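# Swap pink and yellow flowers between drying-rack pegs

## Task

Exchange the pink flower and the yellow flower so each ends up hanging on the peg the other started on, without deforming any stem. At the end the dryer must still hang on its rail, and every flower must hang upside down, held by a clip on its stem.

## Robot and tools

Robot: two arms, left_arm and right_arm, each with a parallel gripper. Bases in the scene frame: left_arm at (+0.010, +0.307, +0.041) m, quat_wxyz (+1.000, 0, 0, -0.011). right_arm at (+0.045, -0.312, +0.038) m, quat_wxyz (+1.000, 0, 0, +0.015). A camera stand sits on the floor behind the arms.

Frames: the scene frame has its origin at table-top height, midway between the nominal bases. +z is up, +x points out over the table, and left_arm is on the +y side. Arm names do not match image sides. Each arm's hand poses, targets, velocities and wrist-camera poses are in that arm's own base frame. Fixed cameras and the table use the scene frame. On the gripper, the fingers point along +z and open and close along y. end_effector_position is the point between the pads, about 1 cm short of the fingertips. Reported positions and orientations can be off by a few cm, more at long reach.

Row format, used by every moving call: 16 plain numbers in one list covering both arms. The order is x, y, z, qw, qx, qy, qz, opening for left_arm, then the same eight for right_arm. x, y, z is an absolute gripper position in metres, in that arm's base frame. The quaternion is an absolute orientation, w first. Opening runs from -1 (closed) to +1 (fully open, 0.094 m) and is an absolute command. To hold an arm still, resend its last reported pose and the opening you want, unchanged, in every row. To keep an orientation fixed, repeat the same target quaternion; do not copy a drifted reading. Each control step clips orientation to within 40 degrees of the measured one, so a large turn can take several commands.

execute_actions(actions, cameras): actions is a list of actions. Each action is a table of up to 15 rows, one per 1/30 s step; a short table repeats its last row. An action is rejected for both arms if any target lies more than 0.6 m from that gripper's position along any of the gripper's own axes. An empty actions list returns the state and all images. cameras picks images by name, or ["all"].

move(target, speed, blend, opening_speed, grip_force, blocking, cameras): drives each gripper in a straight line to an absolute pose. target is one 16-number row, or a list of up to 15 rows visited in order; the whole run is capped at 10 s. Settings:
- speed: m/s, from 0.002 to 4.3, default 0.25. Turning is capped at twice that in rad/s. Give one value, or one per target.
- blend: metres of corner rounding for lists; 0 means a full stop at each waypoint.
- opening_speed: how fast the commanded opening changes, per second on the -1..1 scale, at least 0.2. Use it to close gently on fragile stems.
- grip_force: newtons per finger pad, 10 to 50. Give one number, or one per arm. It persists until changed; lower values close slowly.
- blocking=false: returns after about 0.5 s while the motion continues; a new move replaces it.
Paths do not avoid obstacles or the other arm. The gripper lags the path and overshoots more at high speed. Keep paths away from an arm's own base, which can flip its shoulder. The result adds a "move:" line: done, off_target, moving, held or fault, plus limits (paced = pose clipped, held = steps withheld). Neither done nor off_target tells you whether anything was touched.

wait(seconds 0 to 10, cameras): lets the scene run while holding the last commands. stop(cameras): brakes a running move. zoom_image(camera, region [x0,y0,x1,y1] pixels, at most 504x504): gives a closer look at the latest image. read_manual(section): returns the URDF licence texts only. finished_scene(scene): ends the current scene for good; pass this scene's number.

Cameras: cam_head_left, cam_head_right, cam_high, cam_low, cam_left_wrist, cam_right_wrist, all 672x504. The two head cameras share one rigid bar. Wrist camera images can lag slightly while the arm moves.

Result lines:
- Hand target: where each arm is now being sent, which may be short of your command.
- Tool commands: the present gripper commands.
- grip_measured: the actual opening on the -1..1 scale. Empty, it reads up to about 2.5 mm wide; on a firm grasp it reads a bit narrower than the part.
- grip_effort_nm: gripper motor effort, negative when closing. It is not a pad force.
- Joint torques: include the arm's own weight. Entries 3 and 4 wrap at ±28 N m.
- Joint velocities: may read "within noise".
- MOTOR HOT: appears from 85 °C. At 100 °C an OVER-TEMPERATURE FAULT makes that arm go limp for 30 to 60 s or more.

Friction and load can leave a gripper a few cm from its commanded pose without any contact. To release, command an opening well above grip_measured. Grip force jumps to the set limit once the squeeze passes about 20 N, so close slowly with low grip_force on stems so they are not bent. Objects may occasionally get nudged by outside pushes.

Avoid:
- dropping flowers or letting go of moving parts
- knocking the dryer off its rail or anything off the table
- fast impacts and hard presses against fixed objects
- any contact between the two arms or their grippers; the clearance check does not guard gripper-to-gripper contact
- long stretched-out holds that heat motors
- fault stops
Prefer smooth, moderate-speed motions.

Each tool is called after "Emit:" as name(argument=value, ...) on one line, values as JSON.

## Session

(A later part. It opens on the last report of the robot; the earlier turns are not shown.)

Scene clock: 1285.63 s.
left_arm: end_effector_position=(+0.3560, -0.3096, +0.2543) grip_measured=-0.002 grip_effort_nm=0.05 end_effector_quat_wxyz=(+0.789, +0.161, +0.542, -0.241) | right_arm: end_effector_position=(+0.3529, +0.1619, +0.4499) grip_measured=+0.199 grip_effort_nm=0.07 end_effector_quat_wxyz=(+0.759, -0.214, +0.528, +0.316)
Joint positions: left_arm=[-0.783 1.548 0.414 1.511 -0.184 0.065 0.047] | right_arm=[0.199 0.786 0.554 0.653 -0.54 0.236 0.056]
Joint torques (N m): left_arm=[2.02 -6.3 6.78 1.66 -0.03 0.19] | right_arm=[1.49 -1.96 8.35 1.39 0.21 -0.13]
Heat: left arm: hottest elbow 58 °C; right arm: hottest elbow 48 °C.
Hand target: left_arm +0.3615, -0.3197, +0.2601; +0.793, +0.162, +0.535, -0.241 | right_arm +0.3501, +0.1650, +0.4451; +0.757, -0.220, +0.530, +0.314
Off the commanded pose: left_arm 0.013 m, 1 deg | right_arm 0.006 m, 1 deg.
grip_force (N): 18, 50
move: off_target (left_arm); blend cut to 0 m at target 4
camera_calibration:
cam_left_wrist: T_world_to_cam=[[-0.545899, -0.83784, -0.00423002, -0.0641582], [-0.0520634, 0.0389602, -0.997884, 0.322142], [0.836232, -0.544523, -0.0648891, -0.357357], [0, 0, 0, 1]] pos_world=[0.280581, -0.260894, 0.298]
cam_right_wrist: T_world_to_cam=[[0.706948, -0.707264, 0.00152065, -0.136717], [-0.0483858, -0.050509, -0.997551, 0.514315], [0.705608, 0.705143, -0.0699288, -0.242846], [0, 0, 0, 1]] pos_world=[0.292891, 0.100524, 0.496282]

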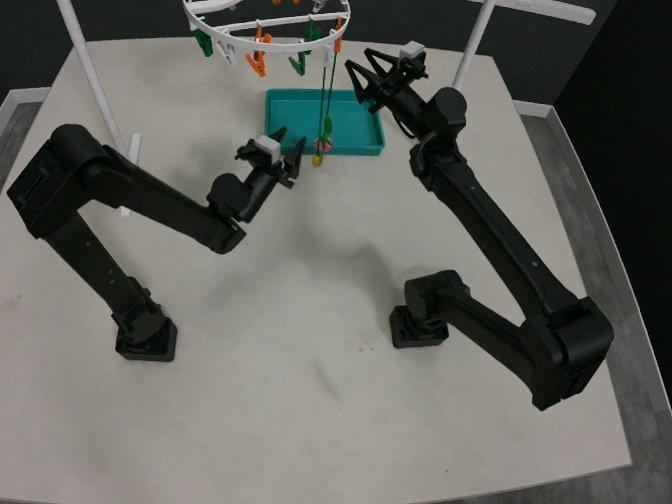

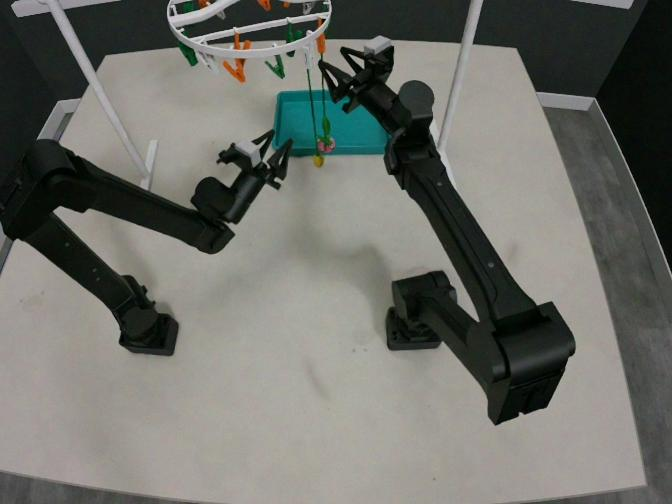

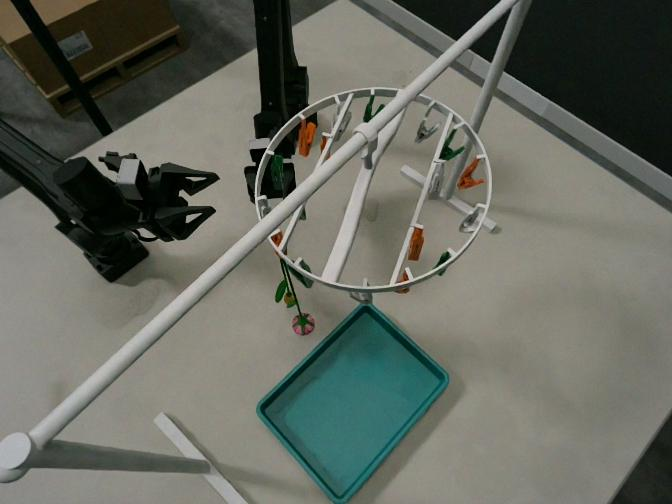

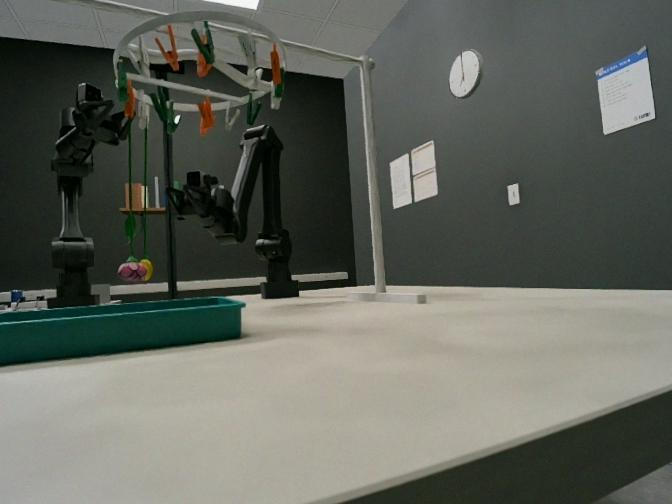

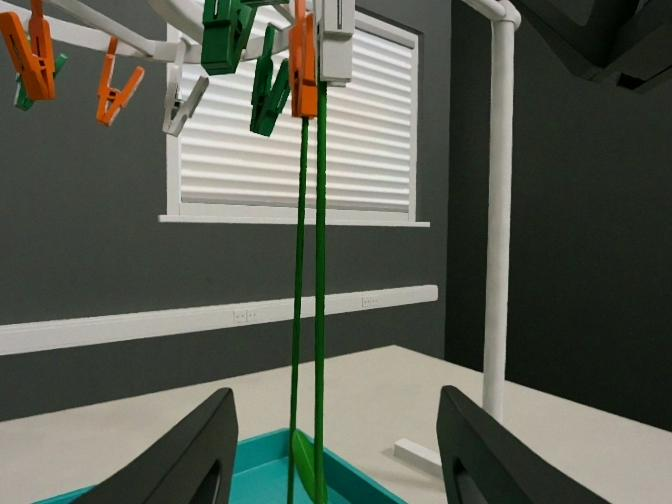

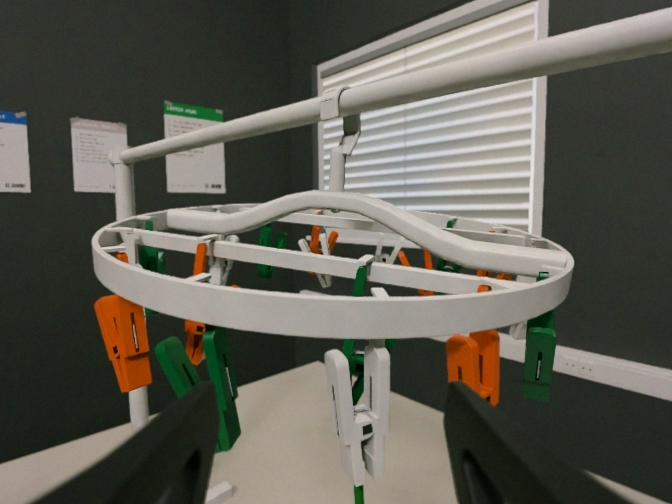

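Emit:
move(target=[0.4003, -0.3373, 0.264, 0.7934, 0.162, 0.535, -0.2404, 0.0, 0.404, 0.178, 0.424, 0.7094, -0.2868, 0.4967, 0.4096, 0.1], speed=0.1, cameras=["cam_left_wrist", "cam_right_wrist"])

Emit:
zoom_image(camera="cam_right_wrist", region=[220, 270, 480, 504])

Emit:
zoom_image(camera="cam_left_wrist", region=[250, 150, 420, 350])

Scene clock: 1309.63 s.
left_arm: end_effector_position=(+0.3882, -0.3324, +0.2591) grip_measured=-0.002 grip_effort_nm=0.05 end_effector_quat_wxyz=(+0.790, +0.167, +0.538, -0.240) | right_arm: end_effector_position=(+0.3940, +0.1802, +0.3985) grip_measured=+0.101 grip_effort_nm=-0.08 end_effector_quat_wxyz=(+0.696, -0.284, +0.514, +0.413)
Joint positions: left_arm=[-0.758 1.607 0.521 1.464 -0.151 0.066 0.047] | right_arm=[0.122 1.114 0.592 1.014 -0.855 0.415 0.052]
Joint torques (N m): left_arm=[3.25 -7.41 7.28 1.46 0.17 -0.01] | right_arm=[-0.26 -4.72 12.15 2.04 0.17 0.19]
Heat: left arm: hottest elbow 55 °C; right arm: hottest elbow 47 °C.
Hand target: left_arm +0.3999, -0.3369, +0.2639; +0.793, +0.162, +0.535, -0.240 | right_arm +0.4025, +0.1775, +0.4235; +0.709, -0.287, +0.497, +0.409
Off the commanded pose: left_arm 0.014 m, 1 deg | right_arm 0.027 m, 3 deg.
grip_force (N): 18, 50
move: off_target (left_arm, right_arm)
camera_calibration:
cam_left_wrist: T_world_to_cam=[[-0.551038, -0.834315, -0.0166155, -0.0591248], [-0.0417802, 0.0474698, -0.997999, 0.328302], [0.833434, -0.549241, -0.0610155, -0.397936], [0, 0, 0, 1]] pos_world=[0.31279, -0.283476, 0.302382]
cam_right_wrist: T_world_to_cam=[[0.867757, -0.496609, -0.0194087, -0.245685], [-0.0728576, -0.088484, -0.993409, 0.480806], [0.491618, 0.863453, -0.112964, -0.215471], [0, 0, 0, 1]] pos_world=[0.354155, 0.106584, 0.448529]
Images, in order (width x height): cam_left_wrist 672x504, cam_right_wrist 672x504.

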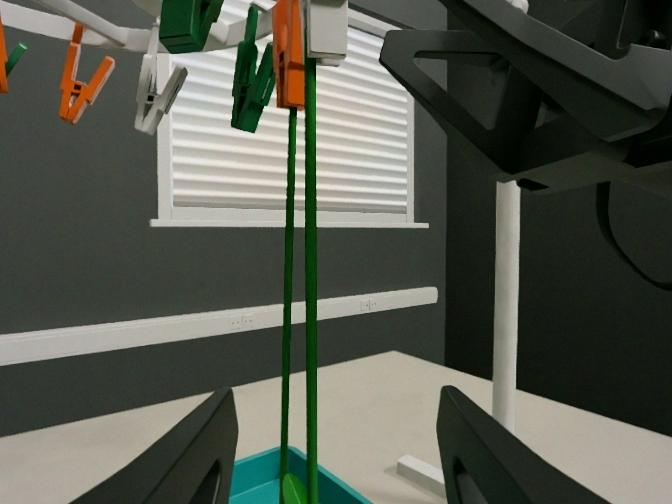

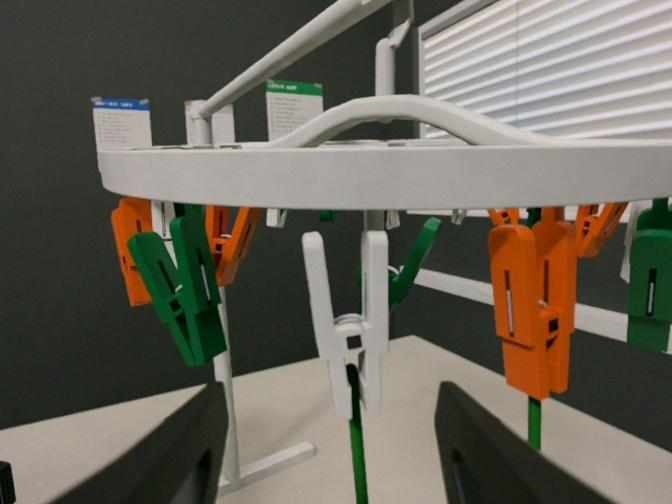

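Scaled by 1.938 from the camera's 672x504 image, which has a finer 960x720 frame.

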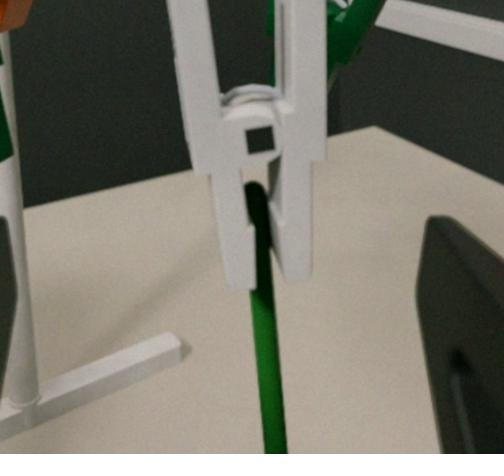

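Scaled by 2.520 from the camera's 672x504 image, which has a finer 960x720 frame.

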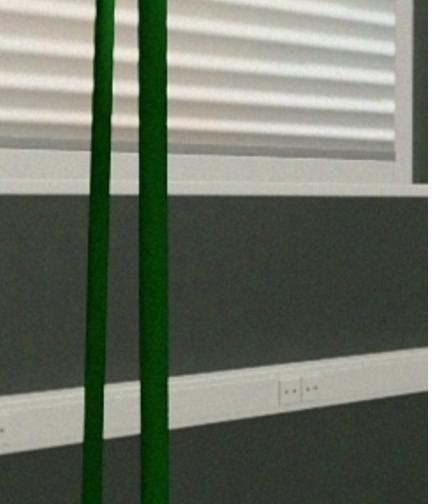

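Emit:
move(target=[0.4402, -0.3522, 0.276, 0.7934, 0.162, 0.535, -0.2404, 0.0, 0.4215, 0.1967, 0.452, 0.7094, -0.2868, 0.4967, 0.4096, 0.1], speed=0.08, cameras=["cam_left_wrist", "cam_right_wrist"])

Emit:
zoom_image(camera="cam_left_wrist", region=[250, 200, 450, 450])

Scene clock: 1319.60 s.
left_arm: end_effector_position=(+0.4272, -0.3476, +0.2697) grip_measured=-0.002 grip_effort_nm=0.05 end_effector_quat_wxyz=(+0.790, +0.169, +0.539, -0.238) | right_arm: end_effector_position=(+0.4136, +0.1909, +0.4291) grip_measured=+0.101 grip_effort_nm=-0.08 end_effector_quat_wxyz=(+0.698, -0.275, +0.514, +0.416)
Joint positions: left_arm=[-0.718 1.644 0.634 1.383 -0.114 0.056 0.047] | right_arm=[0.151 1.13 0.688 0.93 -0.817 0.415 0.052]
Joint torques (N m): left_arm=[3.25 -8.53 8.02 1.44 0.16 -0.07] | right_arm=[1.32 -5.54 12.42 1.22 0.3 -0.13]
Heat: left arm: hottest elbow 55 °C; right arm: hottest elbow 46 °C.
Hand target: left_arm +0.4397, -0.3517, +0.2759; +0.793, +0.162, +0.535, -0.240 | right_arm +0.4201, +0.1962, +0.4515; +0.709, -0.287, +0.497, +0.410
Off the commanded pose: left_arm 0.015 m, 1 deg | right_arm 0.025 m, 3 deg.
grip_force (N): 18, 50
move: off_target (left_arm, right_arm)
camera_calibration:
cam_left_wrist: T_world_to_cam=[[-0.549448, -0.835258, -0.0212278, -0.0499202], [-0.0414959, 0.0526542, -0.99775, 0.342919], [0.834497, -0.547331, -0.0635906, -0.437255], [0, 0, 0, 1]] pos_world=[0.351689, -0.299076, 0.313282]
cam_right_wrist: T_world_to_cam=[[0.86539, -0.500031, -0.0326921, -0.249523], [-0.0787619, -0.071301, -0.99434, 0.513164], [0.49487, 0.863067, -0.101087, -0.23724], [0, 0, 0, 1]] pos_world=[0.373756, 0.116574, 0.478121]
Images, in order (width x height): cam_left_wrist 672x504, cam_right_wrist 672x504.

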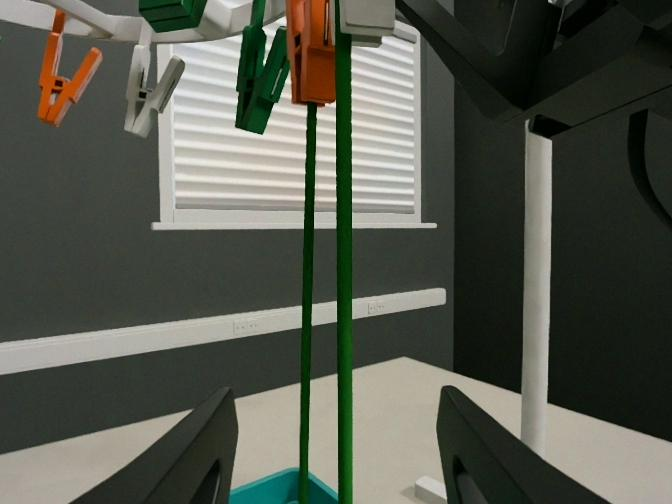

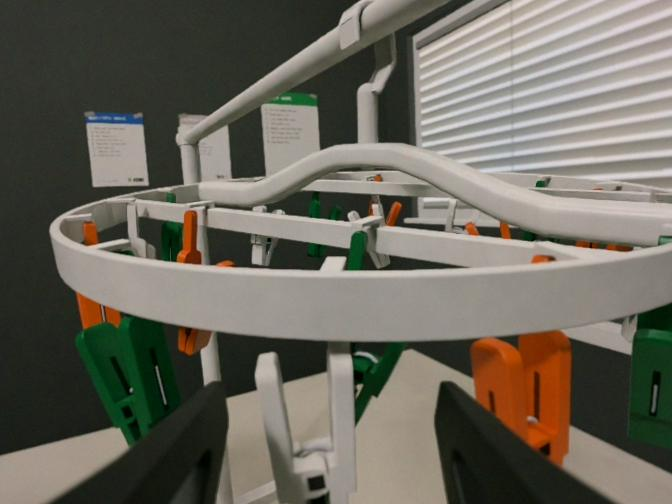

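Scaled by 2.016 from the camera's 672x504 image, which has a finer 960x720 frame.

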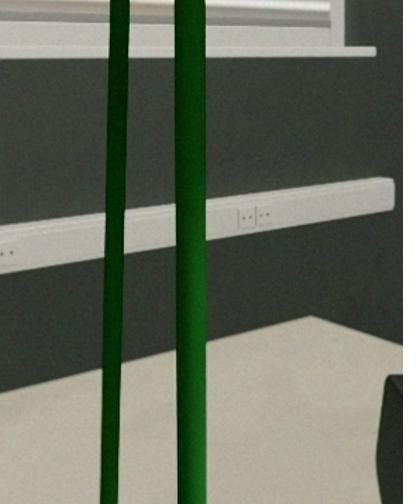

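Emit:
move(target=[0.4641, -0.3704, 0.2765, 0.7934, 0.162, 0.535, -0.2404, 0.0, 0.4262, 0.2148, 0.456, 0.7094, -0.2868, 0.4967, 0.4096, 0.1], speed=0.06, cameras=["cam_left_wrist", "cam_right_wrist"])

Emit:
zoom_image(camera="cam_left_wrist", region=[220, 300, 460, 500])

Emit:
zoom_image(camera="cam_right_wrist", region=[220, 320, 460, 504])

Scene clock: 1326.47 s.
left_arm: end_effector_position=(+0.4508, -0.3658, +0.2701) grip_measured=-0.002 grip_effort_nm=0.05 end_effector_quat_wxyz=(+0.790, +0.169, +0.539, -0.238) | right_arm: end_effector_position=(+0.4183, +0.2085, +0.4326) grip_measured=+0.101 grip_effort_nm=-0.08 end_effector_quat_wxyz=(+0.698, -0.276, +0.514, +0.416)
Joint positions: left_arm=[-0.714 1.698 0.718 1.352 -0.11 0.054 0.047] | right_arm=[0.2 1.143 0.713 0.894 -0.774 0.381 0.052]
Joint torques (N m): left_arm=[3.25 -9.47 8.32 1.46 0.16 -0.07] | right_arm=[1.49 -5.89 12.56 1.24 0.29 -0.12]
Heat: left arm: hottest elbow 55 °C; right arm: hottest elbow 47 °C.
Hand target: left_arm +0.4635, -0.3698, +0.2764; +0.794, +0.162, +0.535, -0.240 | right_arm +0.4248, +0.2141, +0.4554; +0.710, -0.286, +0.497, +0.410
Off the commanded pose: left_arm 0.015 m, 1 deg | right_arm 0.025 m, 3 deg.
grip_force (N): 18, 50
move: off_target (left_arm, right_arm)
camera_calibration:
cam_left_wrist: T_world_to_cam=[[-0.549344, -0.835326, -0.0212679, -0.0522781], [-0.0419792, 0.0530095, -0.997711, 0.345544], [0.834541, -0.547194, -0.0641867, -0.466726], [0, 0, 0, 1]] pos_world=[0.375289, -0.317376, 0.313683]
cam_right_wrist: T_world_to_cam=[[0.865429, -0.499997, -0.0321708, -0.244976], [-0.0789591, -0.0726975, -0.994224, 0.518689], [0.494771, 0.86297, -0.102394, -0.253837], [0, 0, 0, 1]] pos_world=[0.378556, 0.134274, 0.48182]
Images, in order (width x height): cam_left_wrist 672x504, cam_right_wrist 672x504.

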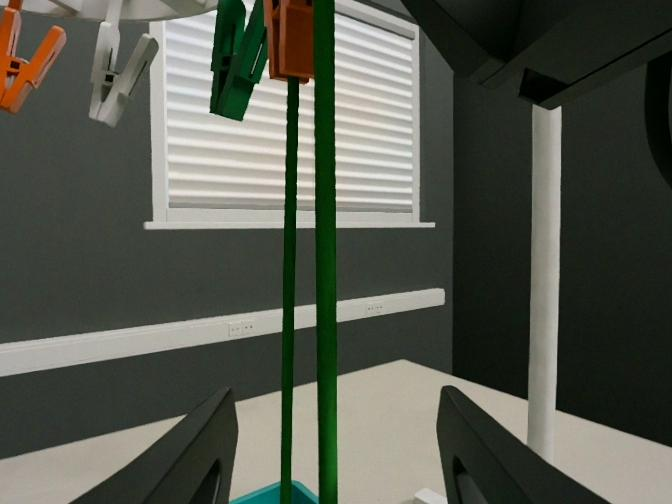

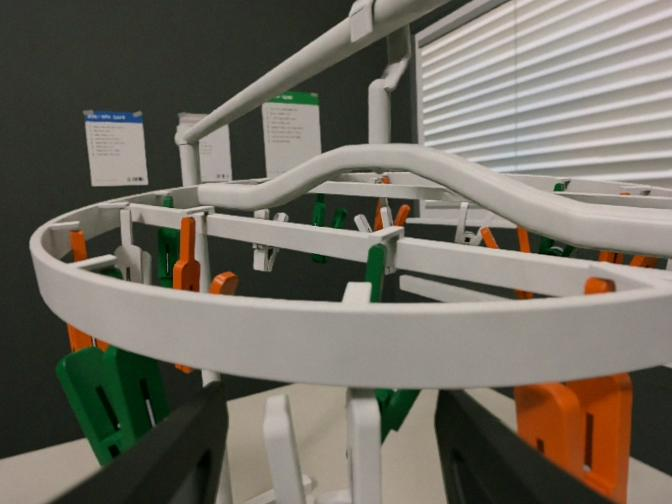

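Scaled by 2.100 from the camera's 672x504 image, which has a finer 960x720 frame.

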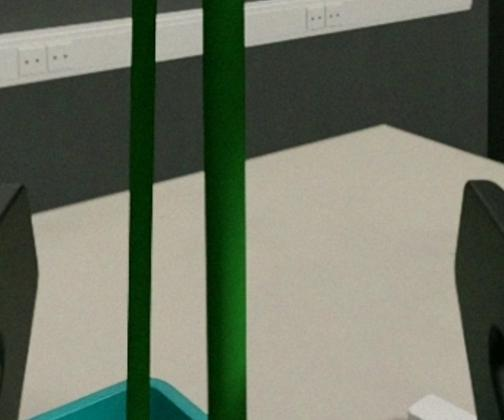

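Scaled by 2.100 from the camera's 672x504 image, which has a finer 960x720 frame.

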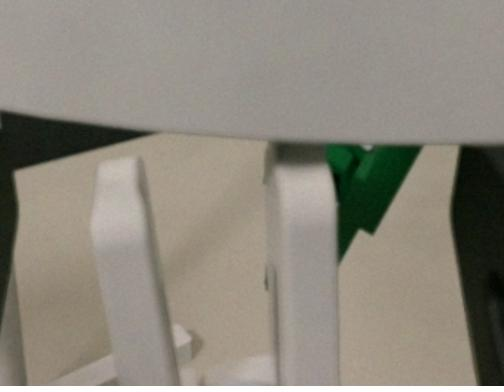

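Emit:
move(target=[[0.4641, -0.3704, 0.2765, 0.7934, 0.162, 0.535, -0.2404, -1.0, 0.4262, 0.2148, 0.456, 0.7094, -0.2868, 0.4967, 0.4096, 0.1], [0.4641, -0.3704, 0.2765, 0.7934, 0.162, 0.535, -0.2404, -1.0, 0.4262, 0.2148, 0.456, 0.7094, -0.2868, 0.4967, 0.4096, -0.85]], speed=0.06, opening_speed=0.6, grip_force=[18, 50], cameras=["cam_left_wrist", "cam_right_wrist"])

Emit:
zoom_image(camera="cam_right_wrist", region=[220, 320, 460, 504])

Scene clock: 1338.77 s.
left_arm: end_effector_position=(+0.4510, -0.3659, +0.2698) grip_measured=-0.924 grip_effort_nm=-0.47 end_effector_quat_wxyz=(+0.790, +0.169, +0.539, -0.238) | right_arm: end_effector_position=(+0.4187, +0.2087, +0.4341) grip_measured=-0.670 grip_effort_nm=-0.96 end_effector_quat_wxyz=(+0.699, -0.276, +0.513, +0.415)
Joint positions: left_arm=[-0.714 1.699 0.718 1.352 -0.11 0.053 0.004] | right_arm=[0.201 1.143 0.716 0.894 -0.773 0.379 0.016]
Joint torques (N m): left_arm=[3.31 -9.47 8.31 1.46 0.16 -0.06] | right_arm=[1.26 -5.95 12.45 1.17 0.25 -0.12]
Heat: left arm: hottest elbow 56 °C; right arm: hottest elbow 49 °C.
Hand target: left_arm +0.4636, -0.3699, +0.2765; +0.794, +0.162, +0.535, -0.240 | right_arm +0.4250, +0.2141, +0.4554; +0.709, -0.287, +0.497, +0.410
Off the commanded pose: left_arm 0.015 m, 1 deg | right_arm 0.024 m, 3 deg.
grip_force (N): 18, 50
move: off_target (left_arm, right_arm); target 2's new opening was sent with right_arm's hand 0.025 m and 3 deg from that target
camera_calibration:
cam_left_wrist: T_world_to_cam=[[-0.549733, -0.835095, -0.0202461, -0.0522732], [-0.0428545, 0.052399, -0.997706, 0.345487], [0.83424, -0.547605, -0.0645931, -0.466795], [0, 0, 0, 1]] pos_world=[0.375489, -0.317375, 0.313485]
cam_right_wrist: T_world_to_cam=[[0.865133, -0.500706, -0.0289656, -0.246261], [-0.0752733, -0.0725265, -0.994522, 0.518734], [0.495862, 0.862574, -0.100435, -0.255231], [0, 0, 0, 1]] pos_world=[0.378655, 0.134473, 0.483126]
Images, in order (width x height): cam_left_wrist 672x504, cam_right_wrist 672x504.

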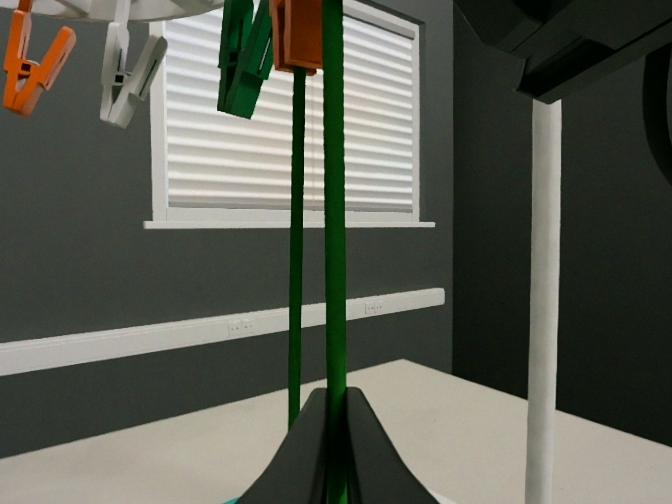

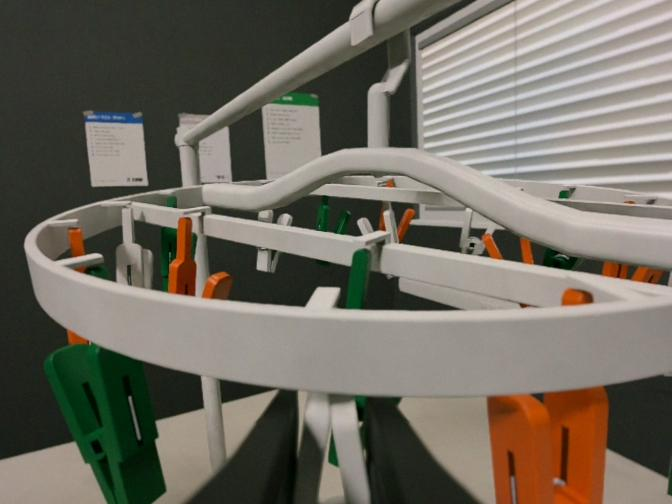

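Scaled by 2.100 from the camera's 672x504 image, which has a finer 960x720 frame.

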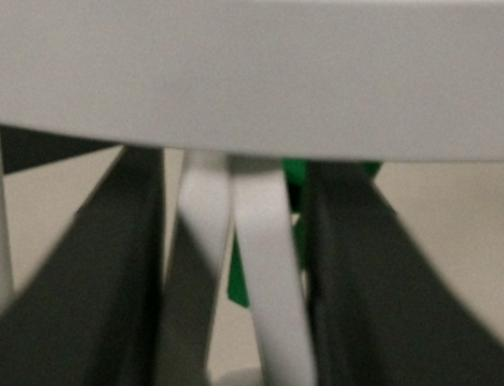

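Emit:
move(target=[[0.4641, -0.3704, 0.2350, 0.7934, 0.162, 0.535, -0.2404, -1.0, 0.4262, 0.2148, 0.456, 0.7094, -0.2868, 0.4967, 0.4096, -0.85]], speed=0.08, cameras=["cam_left_wrist", "cam_right_wrist", "cam_low"])

Emit:
zoom_image(camera="cam_low", region=[90, 70, 220, 200])

Scene clock: 1342.00 s.
left_arm: end_effector_position=(+0.4552, -0.3696, +0.2255) grip_measured=-0.924 grip_effort_nm=-0.47 end_effector_quat_wxyz=(+0.784, +0.172, +0.548, -0.236) | right_arm: end_effector_position=(+0.4187, +0.2087, +0.4341) grip_measured=-0.672 grip_effort_nm=-1.03 end_effector_quat_wxyz=(+0.699, -0.276, +0.513, +0.415)
Joint positions: left_arm=[-0.714 1.816 0.718 1.447 -0.11 0.053 0.004] | right_arm=[0.201 1.143 0.716 0.894 -0.773 0.379 0.015]
Joint torques (N m): left_arm=[3.25 -10.4 6.76 2.74 0.16 -0.06] | right_arm=[1.32 -6.01 12.41 1.2 0.24 -0.12]
Heat: left arm: hottest elbow 56 °C; right arm: hottest elbow 50 °C.
Hand target: left_arm +0.4637, -0.3700, +0.2350; +0.793, +0.162, +0.535, -0.240 | right_arm +0.4250, +0.2141, +0.4554; +0.709, -0.287, +0.497, +0.410
Off the commanded pose: left_arm 0.013 m, 2 deg | right_arm 0.024 m, 3 deg.
grip_force (N): 18, 50
move: off_target (left_arm, right_arm)
camera_calibration:
cam_left_wrist: T_world_to_cam=[[-0.550129, -0.834756, -0.0232602, -0.0528916], [-0.0600483, 0.0673246, -0.995922, 0.31462], [0.832918, -0.546489, -0.0871629, -0.469052], [0, 0, 0, 1]] pos_world=[0.380477, -0.321665, 0.271223]
cam_right_wrist: T_world_to_cam=[[0.865133, -0.500706, -0.0289656, -0.246261], [-0.0752733, -0.0725265, -0.994522, 0.518734], [0.495862, 0.862574, -0.100435, -0.255231], [0, 0, 0, 1]] pos_world=[0.378655, 0.134473, 0.483126]
Images, in order (width x height): cam_low 672x504, cam_left_wrist 672x504, cam_right_wrist 672x504.

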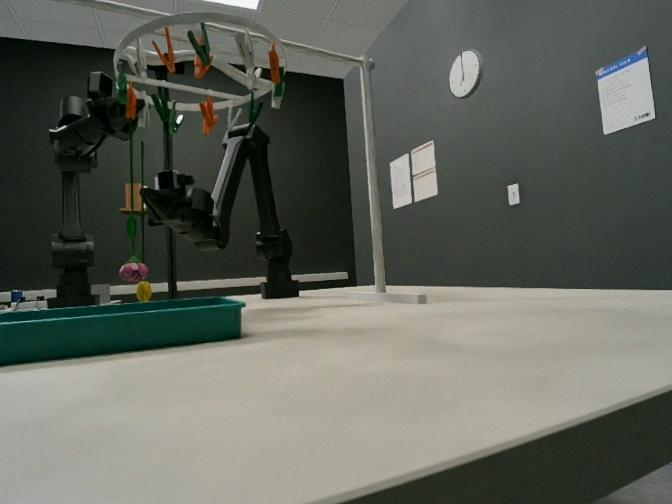

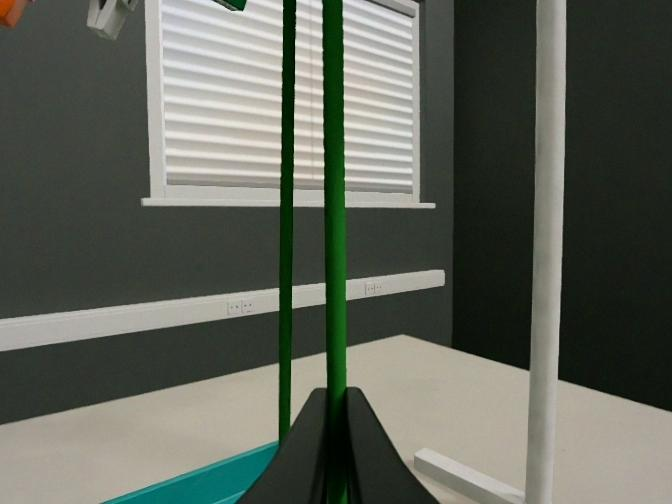

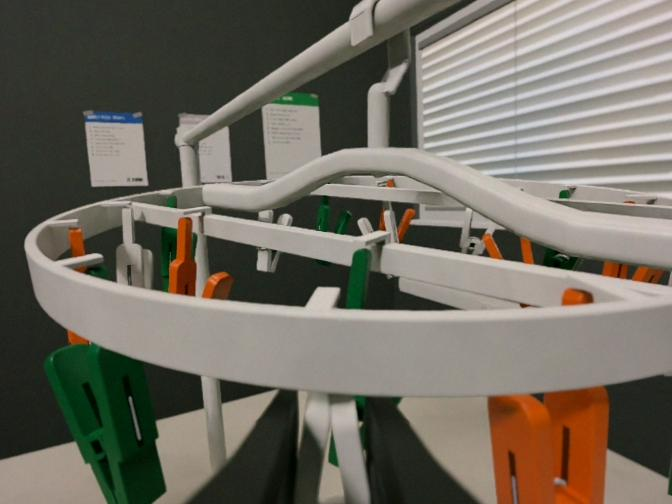

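Scaled by 3.877 from the camera's 672x504 image, which has a finer 960x720 frame.

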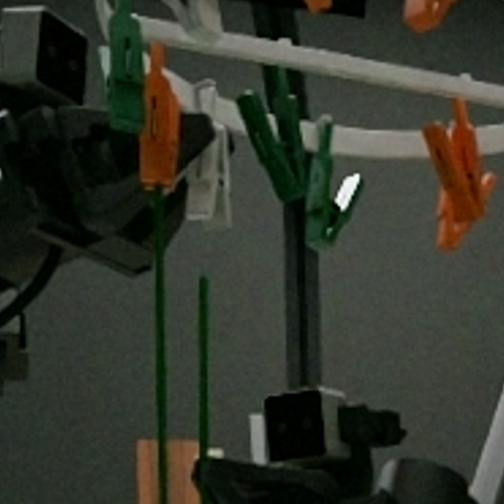

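Emit:
move(target=[[0.4641, -0.3704, 0.2350, 0.7934, 0.162, 0.535, -0.2404, -1.0, 0.4262, 0.2148, 0.456, 0.7094, -0.2868, 0.4967, 0.4096, 0.1], [0.385, -0.318, 0.250, 0.7934, 0.162, 0.535, -0.2404, -1.0, 0.390, 0.155, 0.435, 0.7094, -0.2868, 0.4967, 0.4096, 0.0], [0.358, -0.276, 0.288, 0.7934, 0.162, 0.535, -0.2404, -1.0, 0.300, 0.190, 0.340, 0.7573, -0.2273, 0.5107, 0.3372, 0.0], [0.358, -0.276, 0.288, 0.7934, 0.162, 0.535, -0.2404, -1.0, 0.268, 0.262, 0.240, 0.7573, -0.2273, 0.5107, 0.3372, 0.0]], speed=[0.1, 0.12, 0.2, 0.2], blend=[0, 0.02, 0.03, 0], cameras=["all"])

Emit:
zoom_image(camera="cam_right_wrist", region=[230, 150, 450, 400])

Scene clock: 1361.63 s.
left_arm: end_effector_position=(+0.3568, -0.2802, +0.2836) grip_measured=-0.924 grip_effort_nm=-0.47 end_effector_quat_wxyz=(+0.792, +0.167, +0.536, -0.239) | right_arm: end_effector_position=(+0.2706, +0.2599, +0.2399) grip_measured=+0.001 grip_effort_nm=-0.08 end_effector_quat_wxyz=(+0.745, -0.227, +0.529, +0.336)
Joint positions: left_arm=[-0.703 1.389 0.38 1.39 -0.1 0.05 0.004] | right_arm=[0.719 1.365 0.145 1.565 -0.103 0.056 0.047]
Joint torques (N m): left_arm=[3.25 -7.36 5.24 1.48 0.16 -0.07] | right_arm=[1.38 -3.6 3.96 2.47 0.11 -0.12]
Heat: left arm: hottest elbow 55 °C; right arm: hottest elbow 50 °C.
Hand target: left_arm +0.3580, -0.2761, +0.2880; +0.794, +0.162, +0.535, -0.240 | right_arm +0.2679, +0.2620, +0.2405; +0.749, -0.232, +0.524, +0.333
Off the commanded pose: left_arm 0.006 m, 1 deg | right_arm 0.003 m, 3 deg.
joint sent to its limit (right arm) — joint 4 (wrist pitch), upper limit. The joint targets still meet the commanded pose.
grip_force (N): 18, 50
move: off_target (right_arm); blend cut to 0 m at target 2
camera_calibration:
cam_left_wrist: T_world_to_cam=[[-0.549278, -0.835401, -0.0199881, -0.0325093], [-0.0356727, 0.0473392, -0.998242, 0.346877], [0.834878, -0.547599, -0.0558033, -0.343135], [0, 0, 0, 1]] pos_world=[0.280994, -0.23148, 0.326469]
cam_right_wrist: T_world_to_cam=[[0.742457, -0.669855, -0.007188, -0.0262629], [-0.0621392, -0.0581824, -0.99637, 0.311246], [0.667005, 0.740209, -0.0848222, -0.263676], [0, 0, 0, 1]] pos_world=[0.214713, 0.195692, 0.287562]

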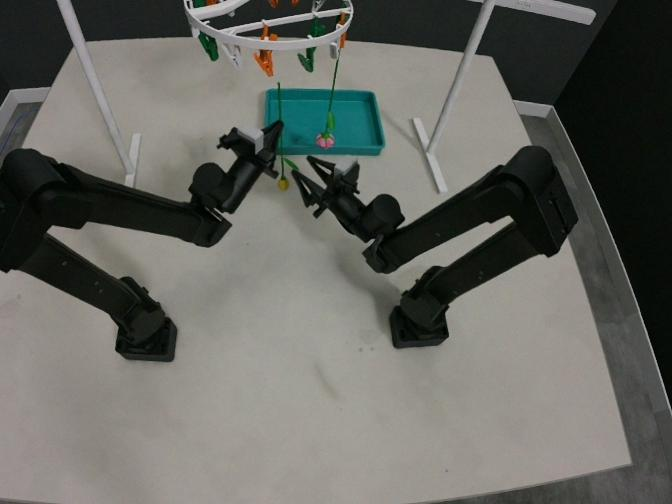

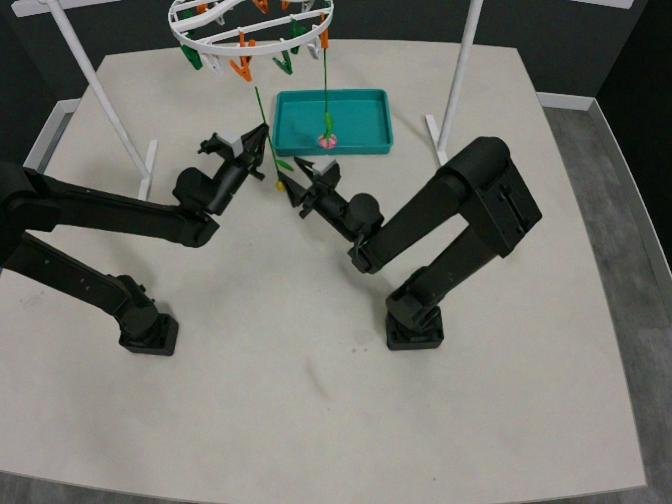

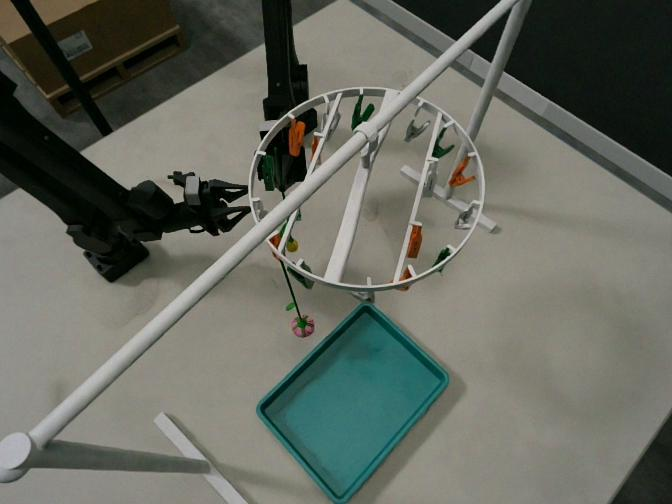

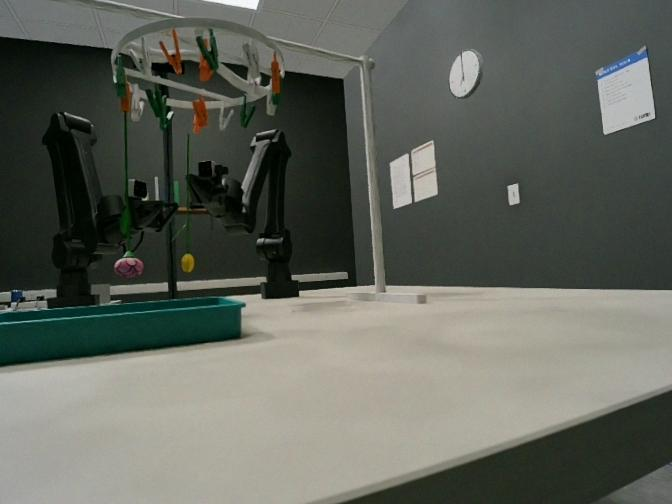

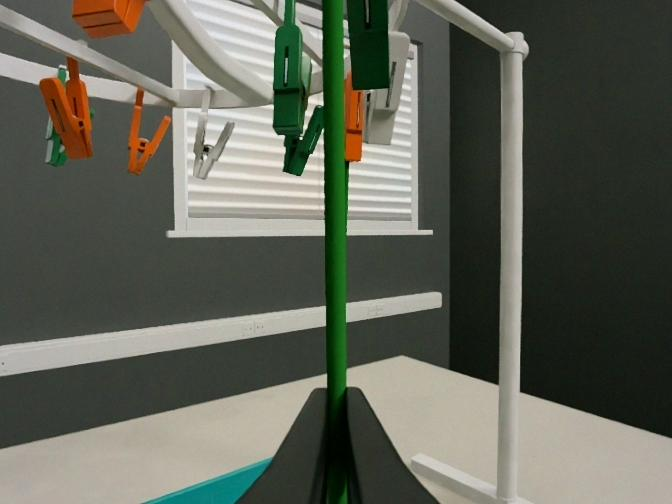

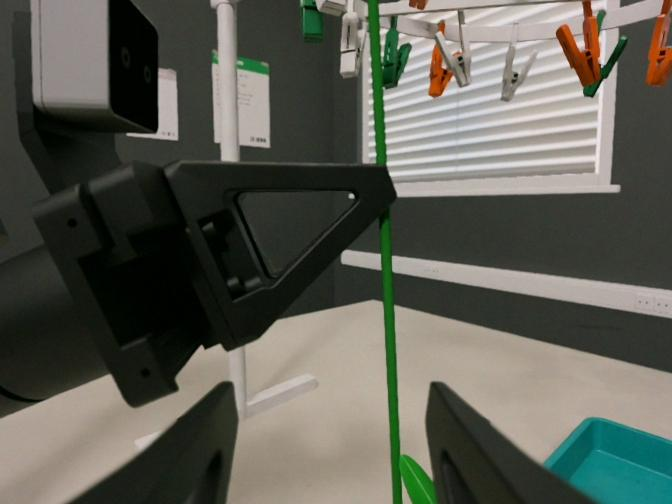

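Scaled by 2.016 from the camera's 672x504 image, which has a finer 960x720 frame.

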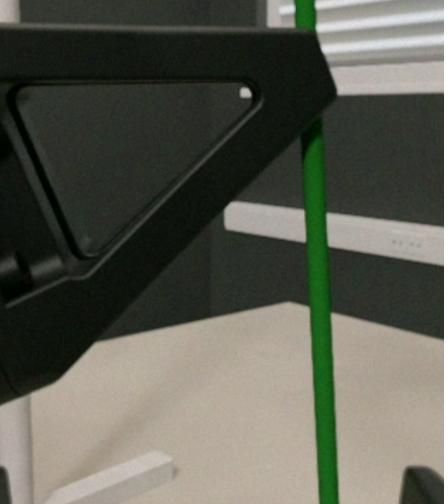

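Emit:
move(target=[0.358, -0.276, 0.288, 0.7934, 0.162, 0.535, -0.2404, -1.0, 0.3184, 0.2815, 0.2495, 0.7573, -0.2273, 0.5107, 0.3372, 0.0], speed=0.1, cameras=["cam_right_wrist"])

Emit:
zoom_image(camera="cam_right_wrist", region=[210, 200, 470, 500])

Scene clock: 1372.27 s.
left_arm: end_effector_position=(+0.3568, -0.2802, +0.2836) grip_measured=-0.924 grip_effort_nm=-0.47 end_effector_quat_wxyz=(+0.792, +0.167, +0.536, -0.239) | right_arm: end_effector_position=(+0.3089, +0.2787, +0.2402) grip_measured=+0.001 grip_effort_nm=-0.08 end_effector_quat_wxyz=(+0.748, -0.237, +0.524, +0.332)
Joint positions: left_arm=[-0.703 1.389 0.38 1.39 -0.1 0.05 0.004] | right_arm=[0.666 1.47 0.254 1.566 -0.166 0.055 0.047]
Joint torques (N m): left_arm=[3.31 -7.36 5.26 1.47 0.16 -0.07] | right_arm=[-0.32 -5.42 6.32 2.41 -0.06 0.15]
Heat: left arm: hottest elbow 53 °C; right arm: hottest elbow 48 °C.
Hand target: left_arm +0.3580, -0.2761, +0.2880; +0.794, +0.162, +0.535, -0.240 | right_arm +0.3180, +0.2812, +0.2497; +0.756, -0.229, +0.513, +0.336
Off the commanded pose: left_arm 0.006 m, 1 deg | right_arm 0.014 m, 2 deg.
joint sent to its limit (right arm) — joint 4 (wrist pitch), upper limit. The joint targets still meet the commanded pose.
grip_force (N): 18, 50
move: off_target (right_arm)
camera_calibration:
cam_right_wrist: T_world_to_cam=[[0.746576, -0.665118, 0.0155515, -0.0500567], [-0.0434596, -0.0720807, -0.996452, 0.313233], [0.663879, 0.743251, -0.0827195, -0.303558], [0, 0, 0, 1]] pos_world=[0.25251, 0.214904, 0.28779]
Images, in order (width x height): cam_right_wrist 672x504.

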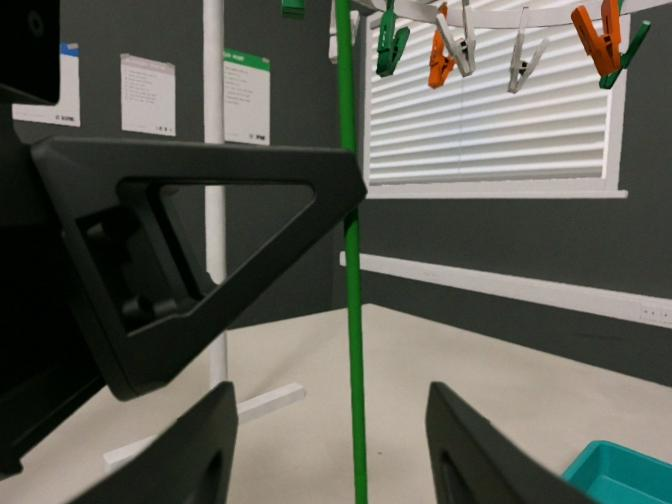

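Scaled by 1.680 from the camera's 672x504 image, which has a finer 960x720 frame.

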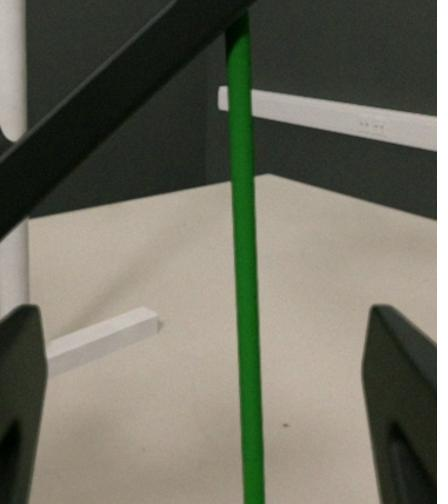

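Emit:
move(target=[0.358, -0.276, 0.288, 0.7934, 0.162, 0.535, -0.2404, -1.0, 0.3507, 0.3050, 0.2515, 0.7573, -0.2273, 0.5107, 0.3372, 0.0], speed=0.06, cameras=["cam_right_wrist", "cam_left_wrist"])

Emit:
zoom_image(camera="cam_right_wrist", region=[210, 200, 470, 500])

Scene clock: 1377.00 s.
left_arm: end_effector_position=(+0.3568, -0.2802, +0.2836) grip_measured=-0.924 grip_effort_nm=-0.47 end_effector_quat_wxyz=(+0.792, +0.167, +0.536, -0.239) | right_arm: end_effector_position=(+0.3390, +0.3013, +0.2475) grip_measured=+0.001 grip_effort_nm=-0.08 end_effector_quat_wxyz=(+0.756, -0.234, +0.512, +0.334)
Joint positions: left_arm=[-0.703 1.389 0.38 1.39 -0.1 0.05 0.004] | right_arm=[0.663 1.548 0.362 1.566 -0.169 0.055 0.047]
Joint torques (N m): left_arm=[3.25 -7.36 5.24 1.46 0.17 -0.07] | right_arm=[-0.21 -7.18 6.56 1.5 -0.02 0.18]
Heat: left arm: hottest elbow 52 °C; right arm: hottest elbow 48 °C.
Hand target: left_arm +0.3580, -0.2761, +0.2880; +0.794, +0.162, +0.535, -0.240 | right_arm +0.3503, +0.3047, +0.2515; +0.757, -0.227, +0.511, +0.337
Off the commanded pose: left_arm 0.006 m, 1 deg | right_arm 0.013 m, 1 deg.
grip_force (N): 18, 50
move: off_target (right_arm)
camera_calibration:
cam_left_wrist: T_world_to_cam=[[-0.549278, -0.835401, -0.0199881, -0.0325093], [-0.0356727, 0.0473392, -0.998242, 0.346877], [0.834878, -0.547599, -0.0558033, -0.343135], [0, 0, 0, 1]] pos_world=[0.280994, -0.23148, 0.326469]
cam_right_wrist: T_world_to_cam=[[0.746216, -0.665343, 0.0219317, -0.0589933], [-0.0199301, -0.0552586, -0.998273, 0.3108], [0.665406, 0.74449, -0.0544952, -0.347588], [0, 0, 0, 1]] pos_world=[0.281503, 0.236699, 0.292616]
Images, in order (width x height): cam_left_wrist 672x504, cam_right_wrist 672x504.

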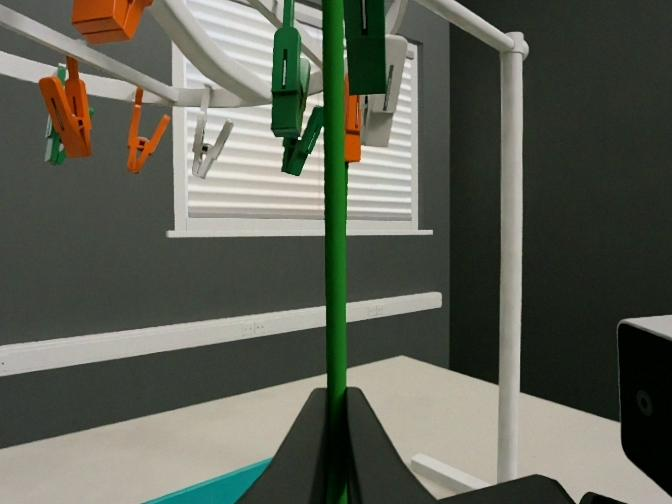

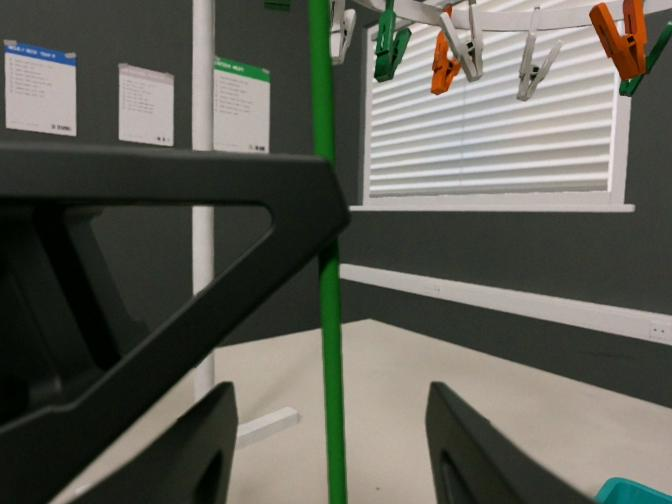

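Scaled by 1.680 from the camera's 672x504 image, which has a finer 960x720 frame.

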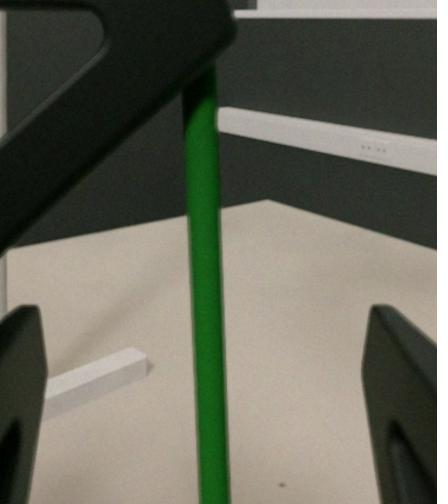

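Emit:
move(target=[0.358, -0.276, 0.288, 0.7934, 0.162, 0.535, -0.2404, -1.0, 0.3507, 0.3050, 0.2515, 0.7573, -0.2273, 0.5107, 0.3372, -1.0], speed=0.06, grip_force=[18, 18], cameras=["cam_right_wrist"])

Scene clock: 1383.93 s.
left_arm: end_effector_position=(+0.3568, -0.2802, +0.2836) grip_measured=-0.924 grip_effort_nm=-0.47 end_effector_quat_wxyz=(+0.792, +0.167, +0.536, -0.239) | right_arm: end_effector_position=(+0.3389, +0.3014, +0.2473) grip_measured=-0.909 grip_effort_nm=-0.43 end_effector_quat_wxyz=(+0.755, -0.235, +0.512, +0.334)
Joint positions: left_arm=[-0.703 1.389 0.38 1.39 -0.1 0.05 0.004] | right_arm=[0.663 1.548 0.362 1.566 -0.171 0.055 0.004]
Joint torques (N m): left_arm=[3.25 -7.24 5.24 1.48 0.16 -0.07] | right_arm=[-0.15 -7.06 6.58 1.51 0.04 0.18]
Heat: left arm: hottest elbow 51 °C; right arm: hottest elbow 47 °C.
Hand target: left_arm +0.3580, -0.2760, +0.2881; +0.794, +0.162, +0.535, -0.240 | right_arm +0.3504, +0.3046, +0.2514; +0.757, -0.227, +0.511, +0.337
Off the commanded pose: left_arm 0.006 m, 1 deg | right_arm 0.013 m, 1 deg.
grip_force (N): 18, 18
move: off_target (right_arm)
camera_calibration:
cam_right_wrist: T_world_to_cam=[[0.74694, -0.664514, 0.0224107, -0.0594618], [-0.0197829, -0.0559024, -0.99824, 0.310708], [0.664597, 0.745182, -0.0549018, -0.347492], [0, 0, 0, 1]] pos_world=[0.281503, 0.236801, 0.292416]
Images, in order (width x height): cam_right_wrist 672x504.

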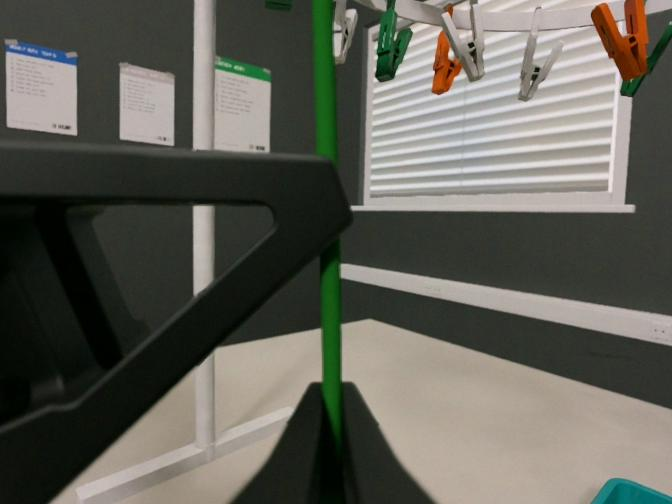

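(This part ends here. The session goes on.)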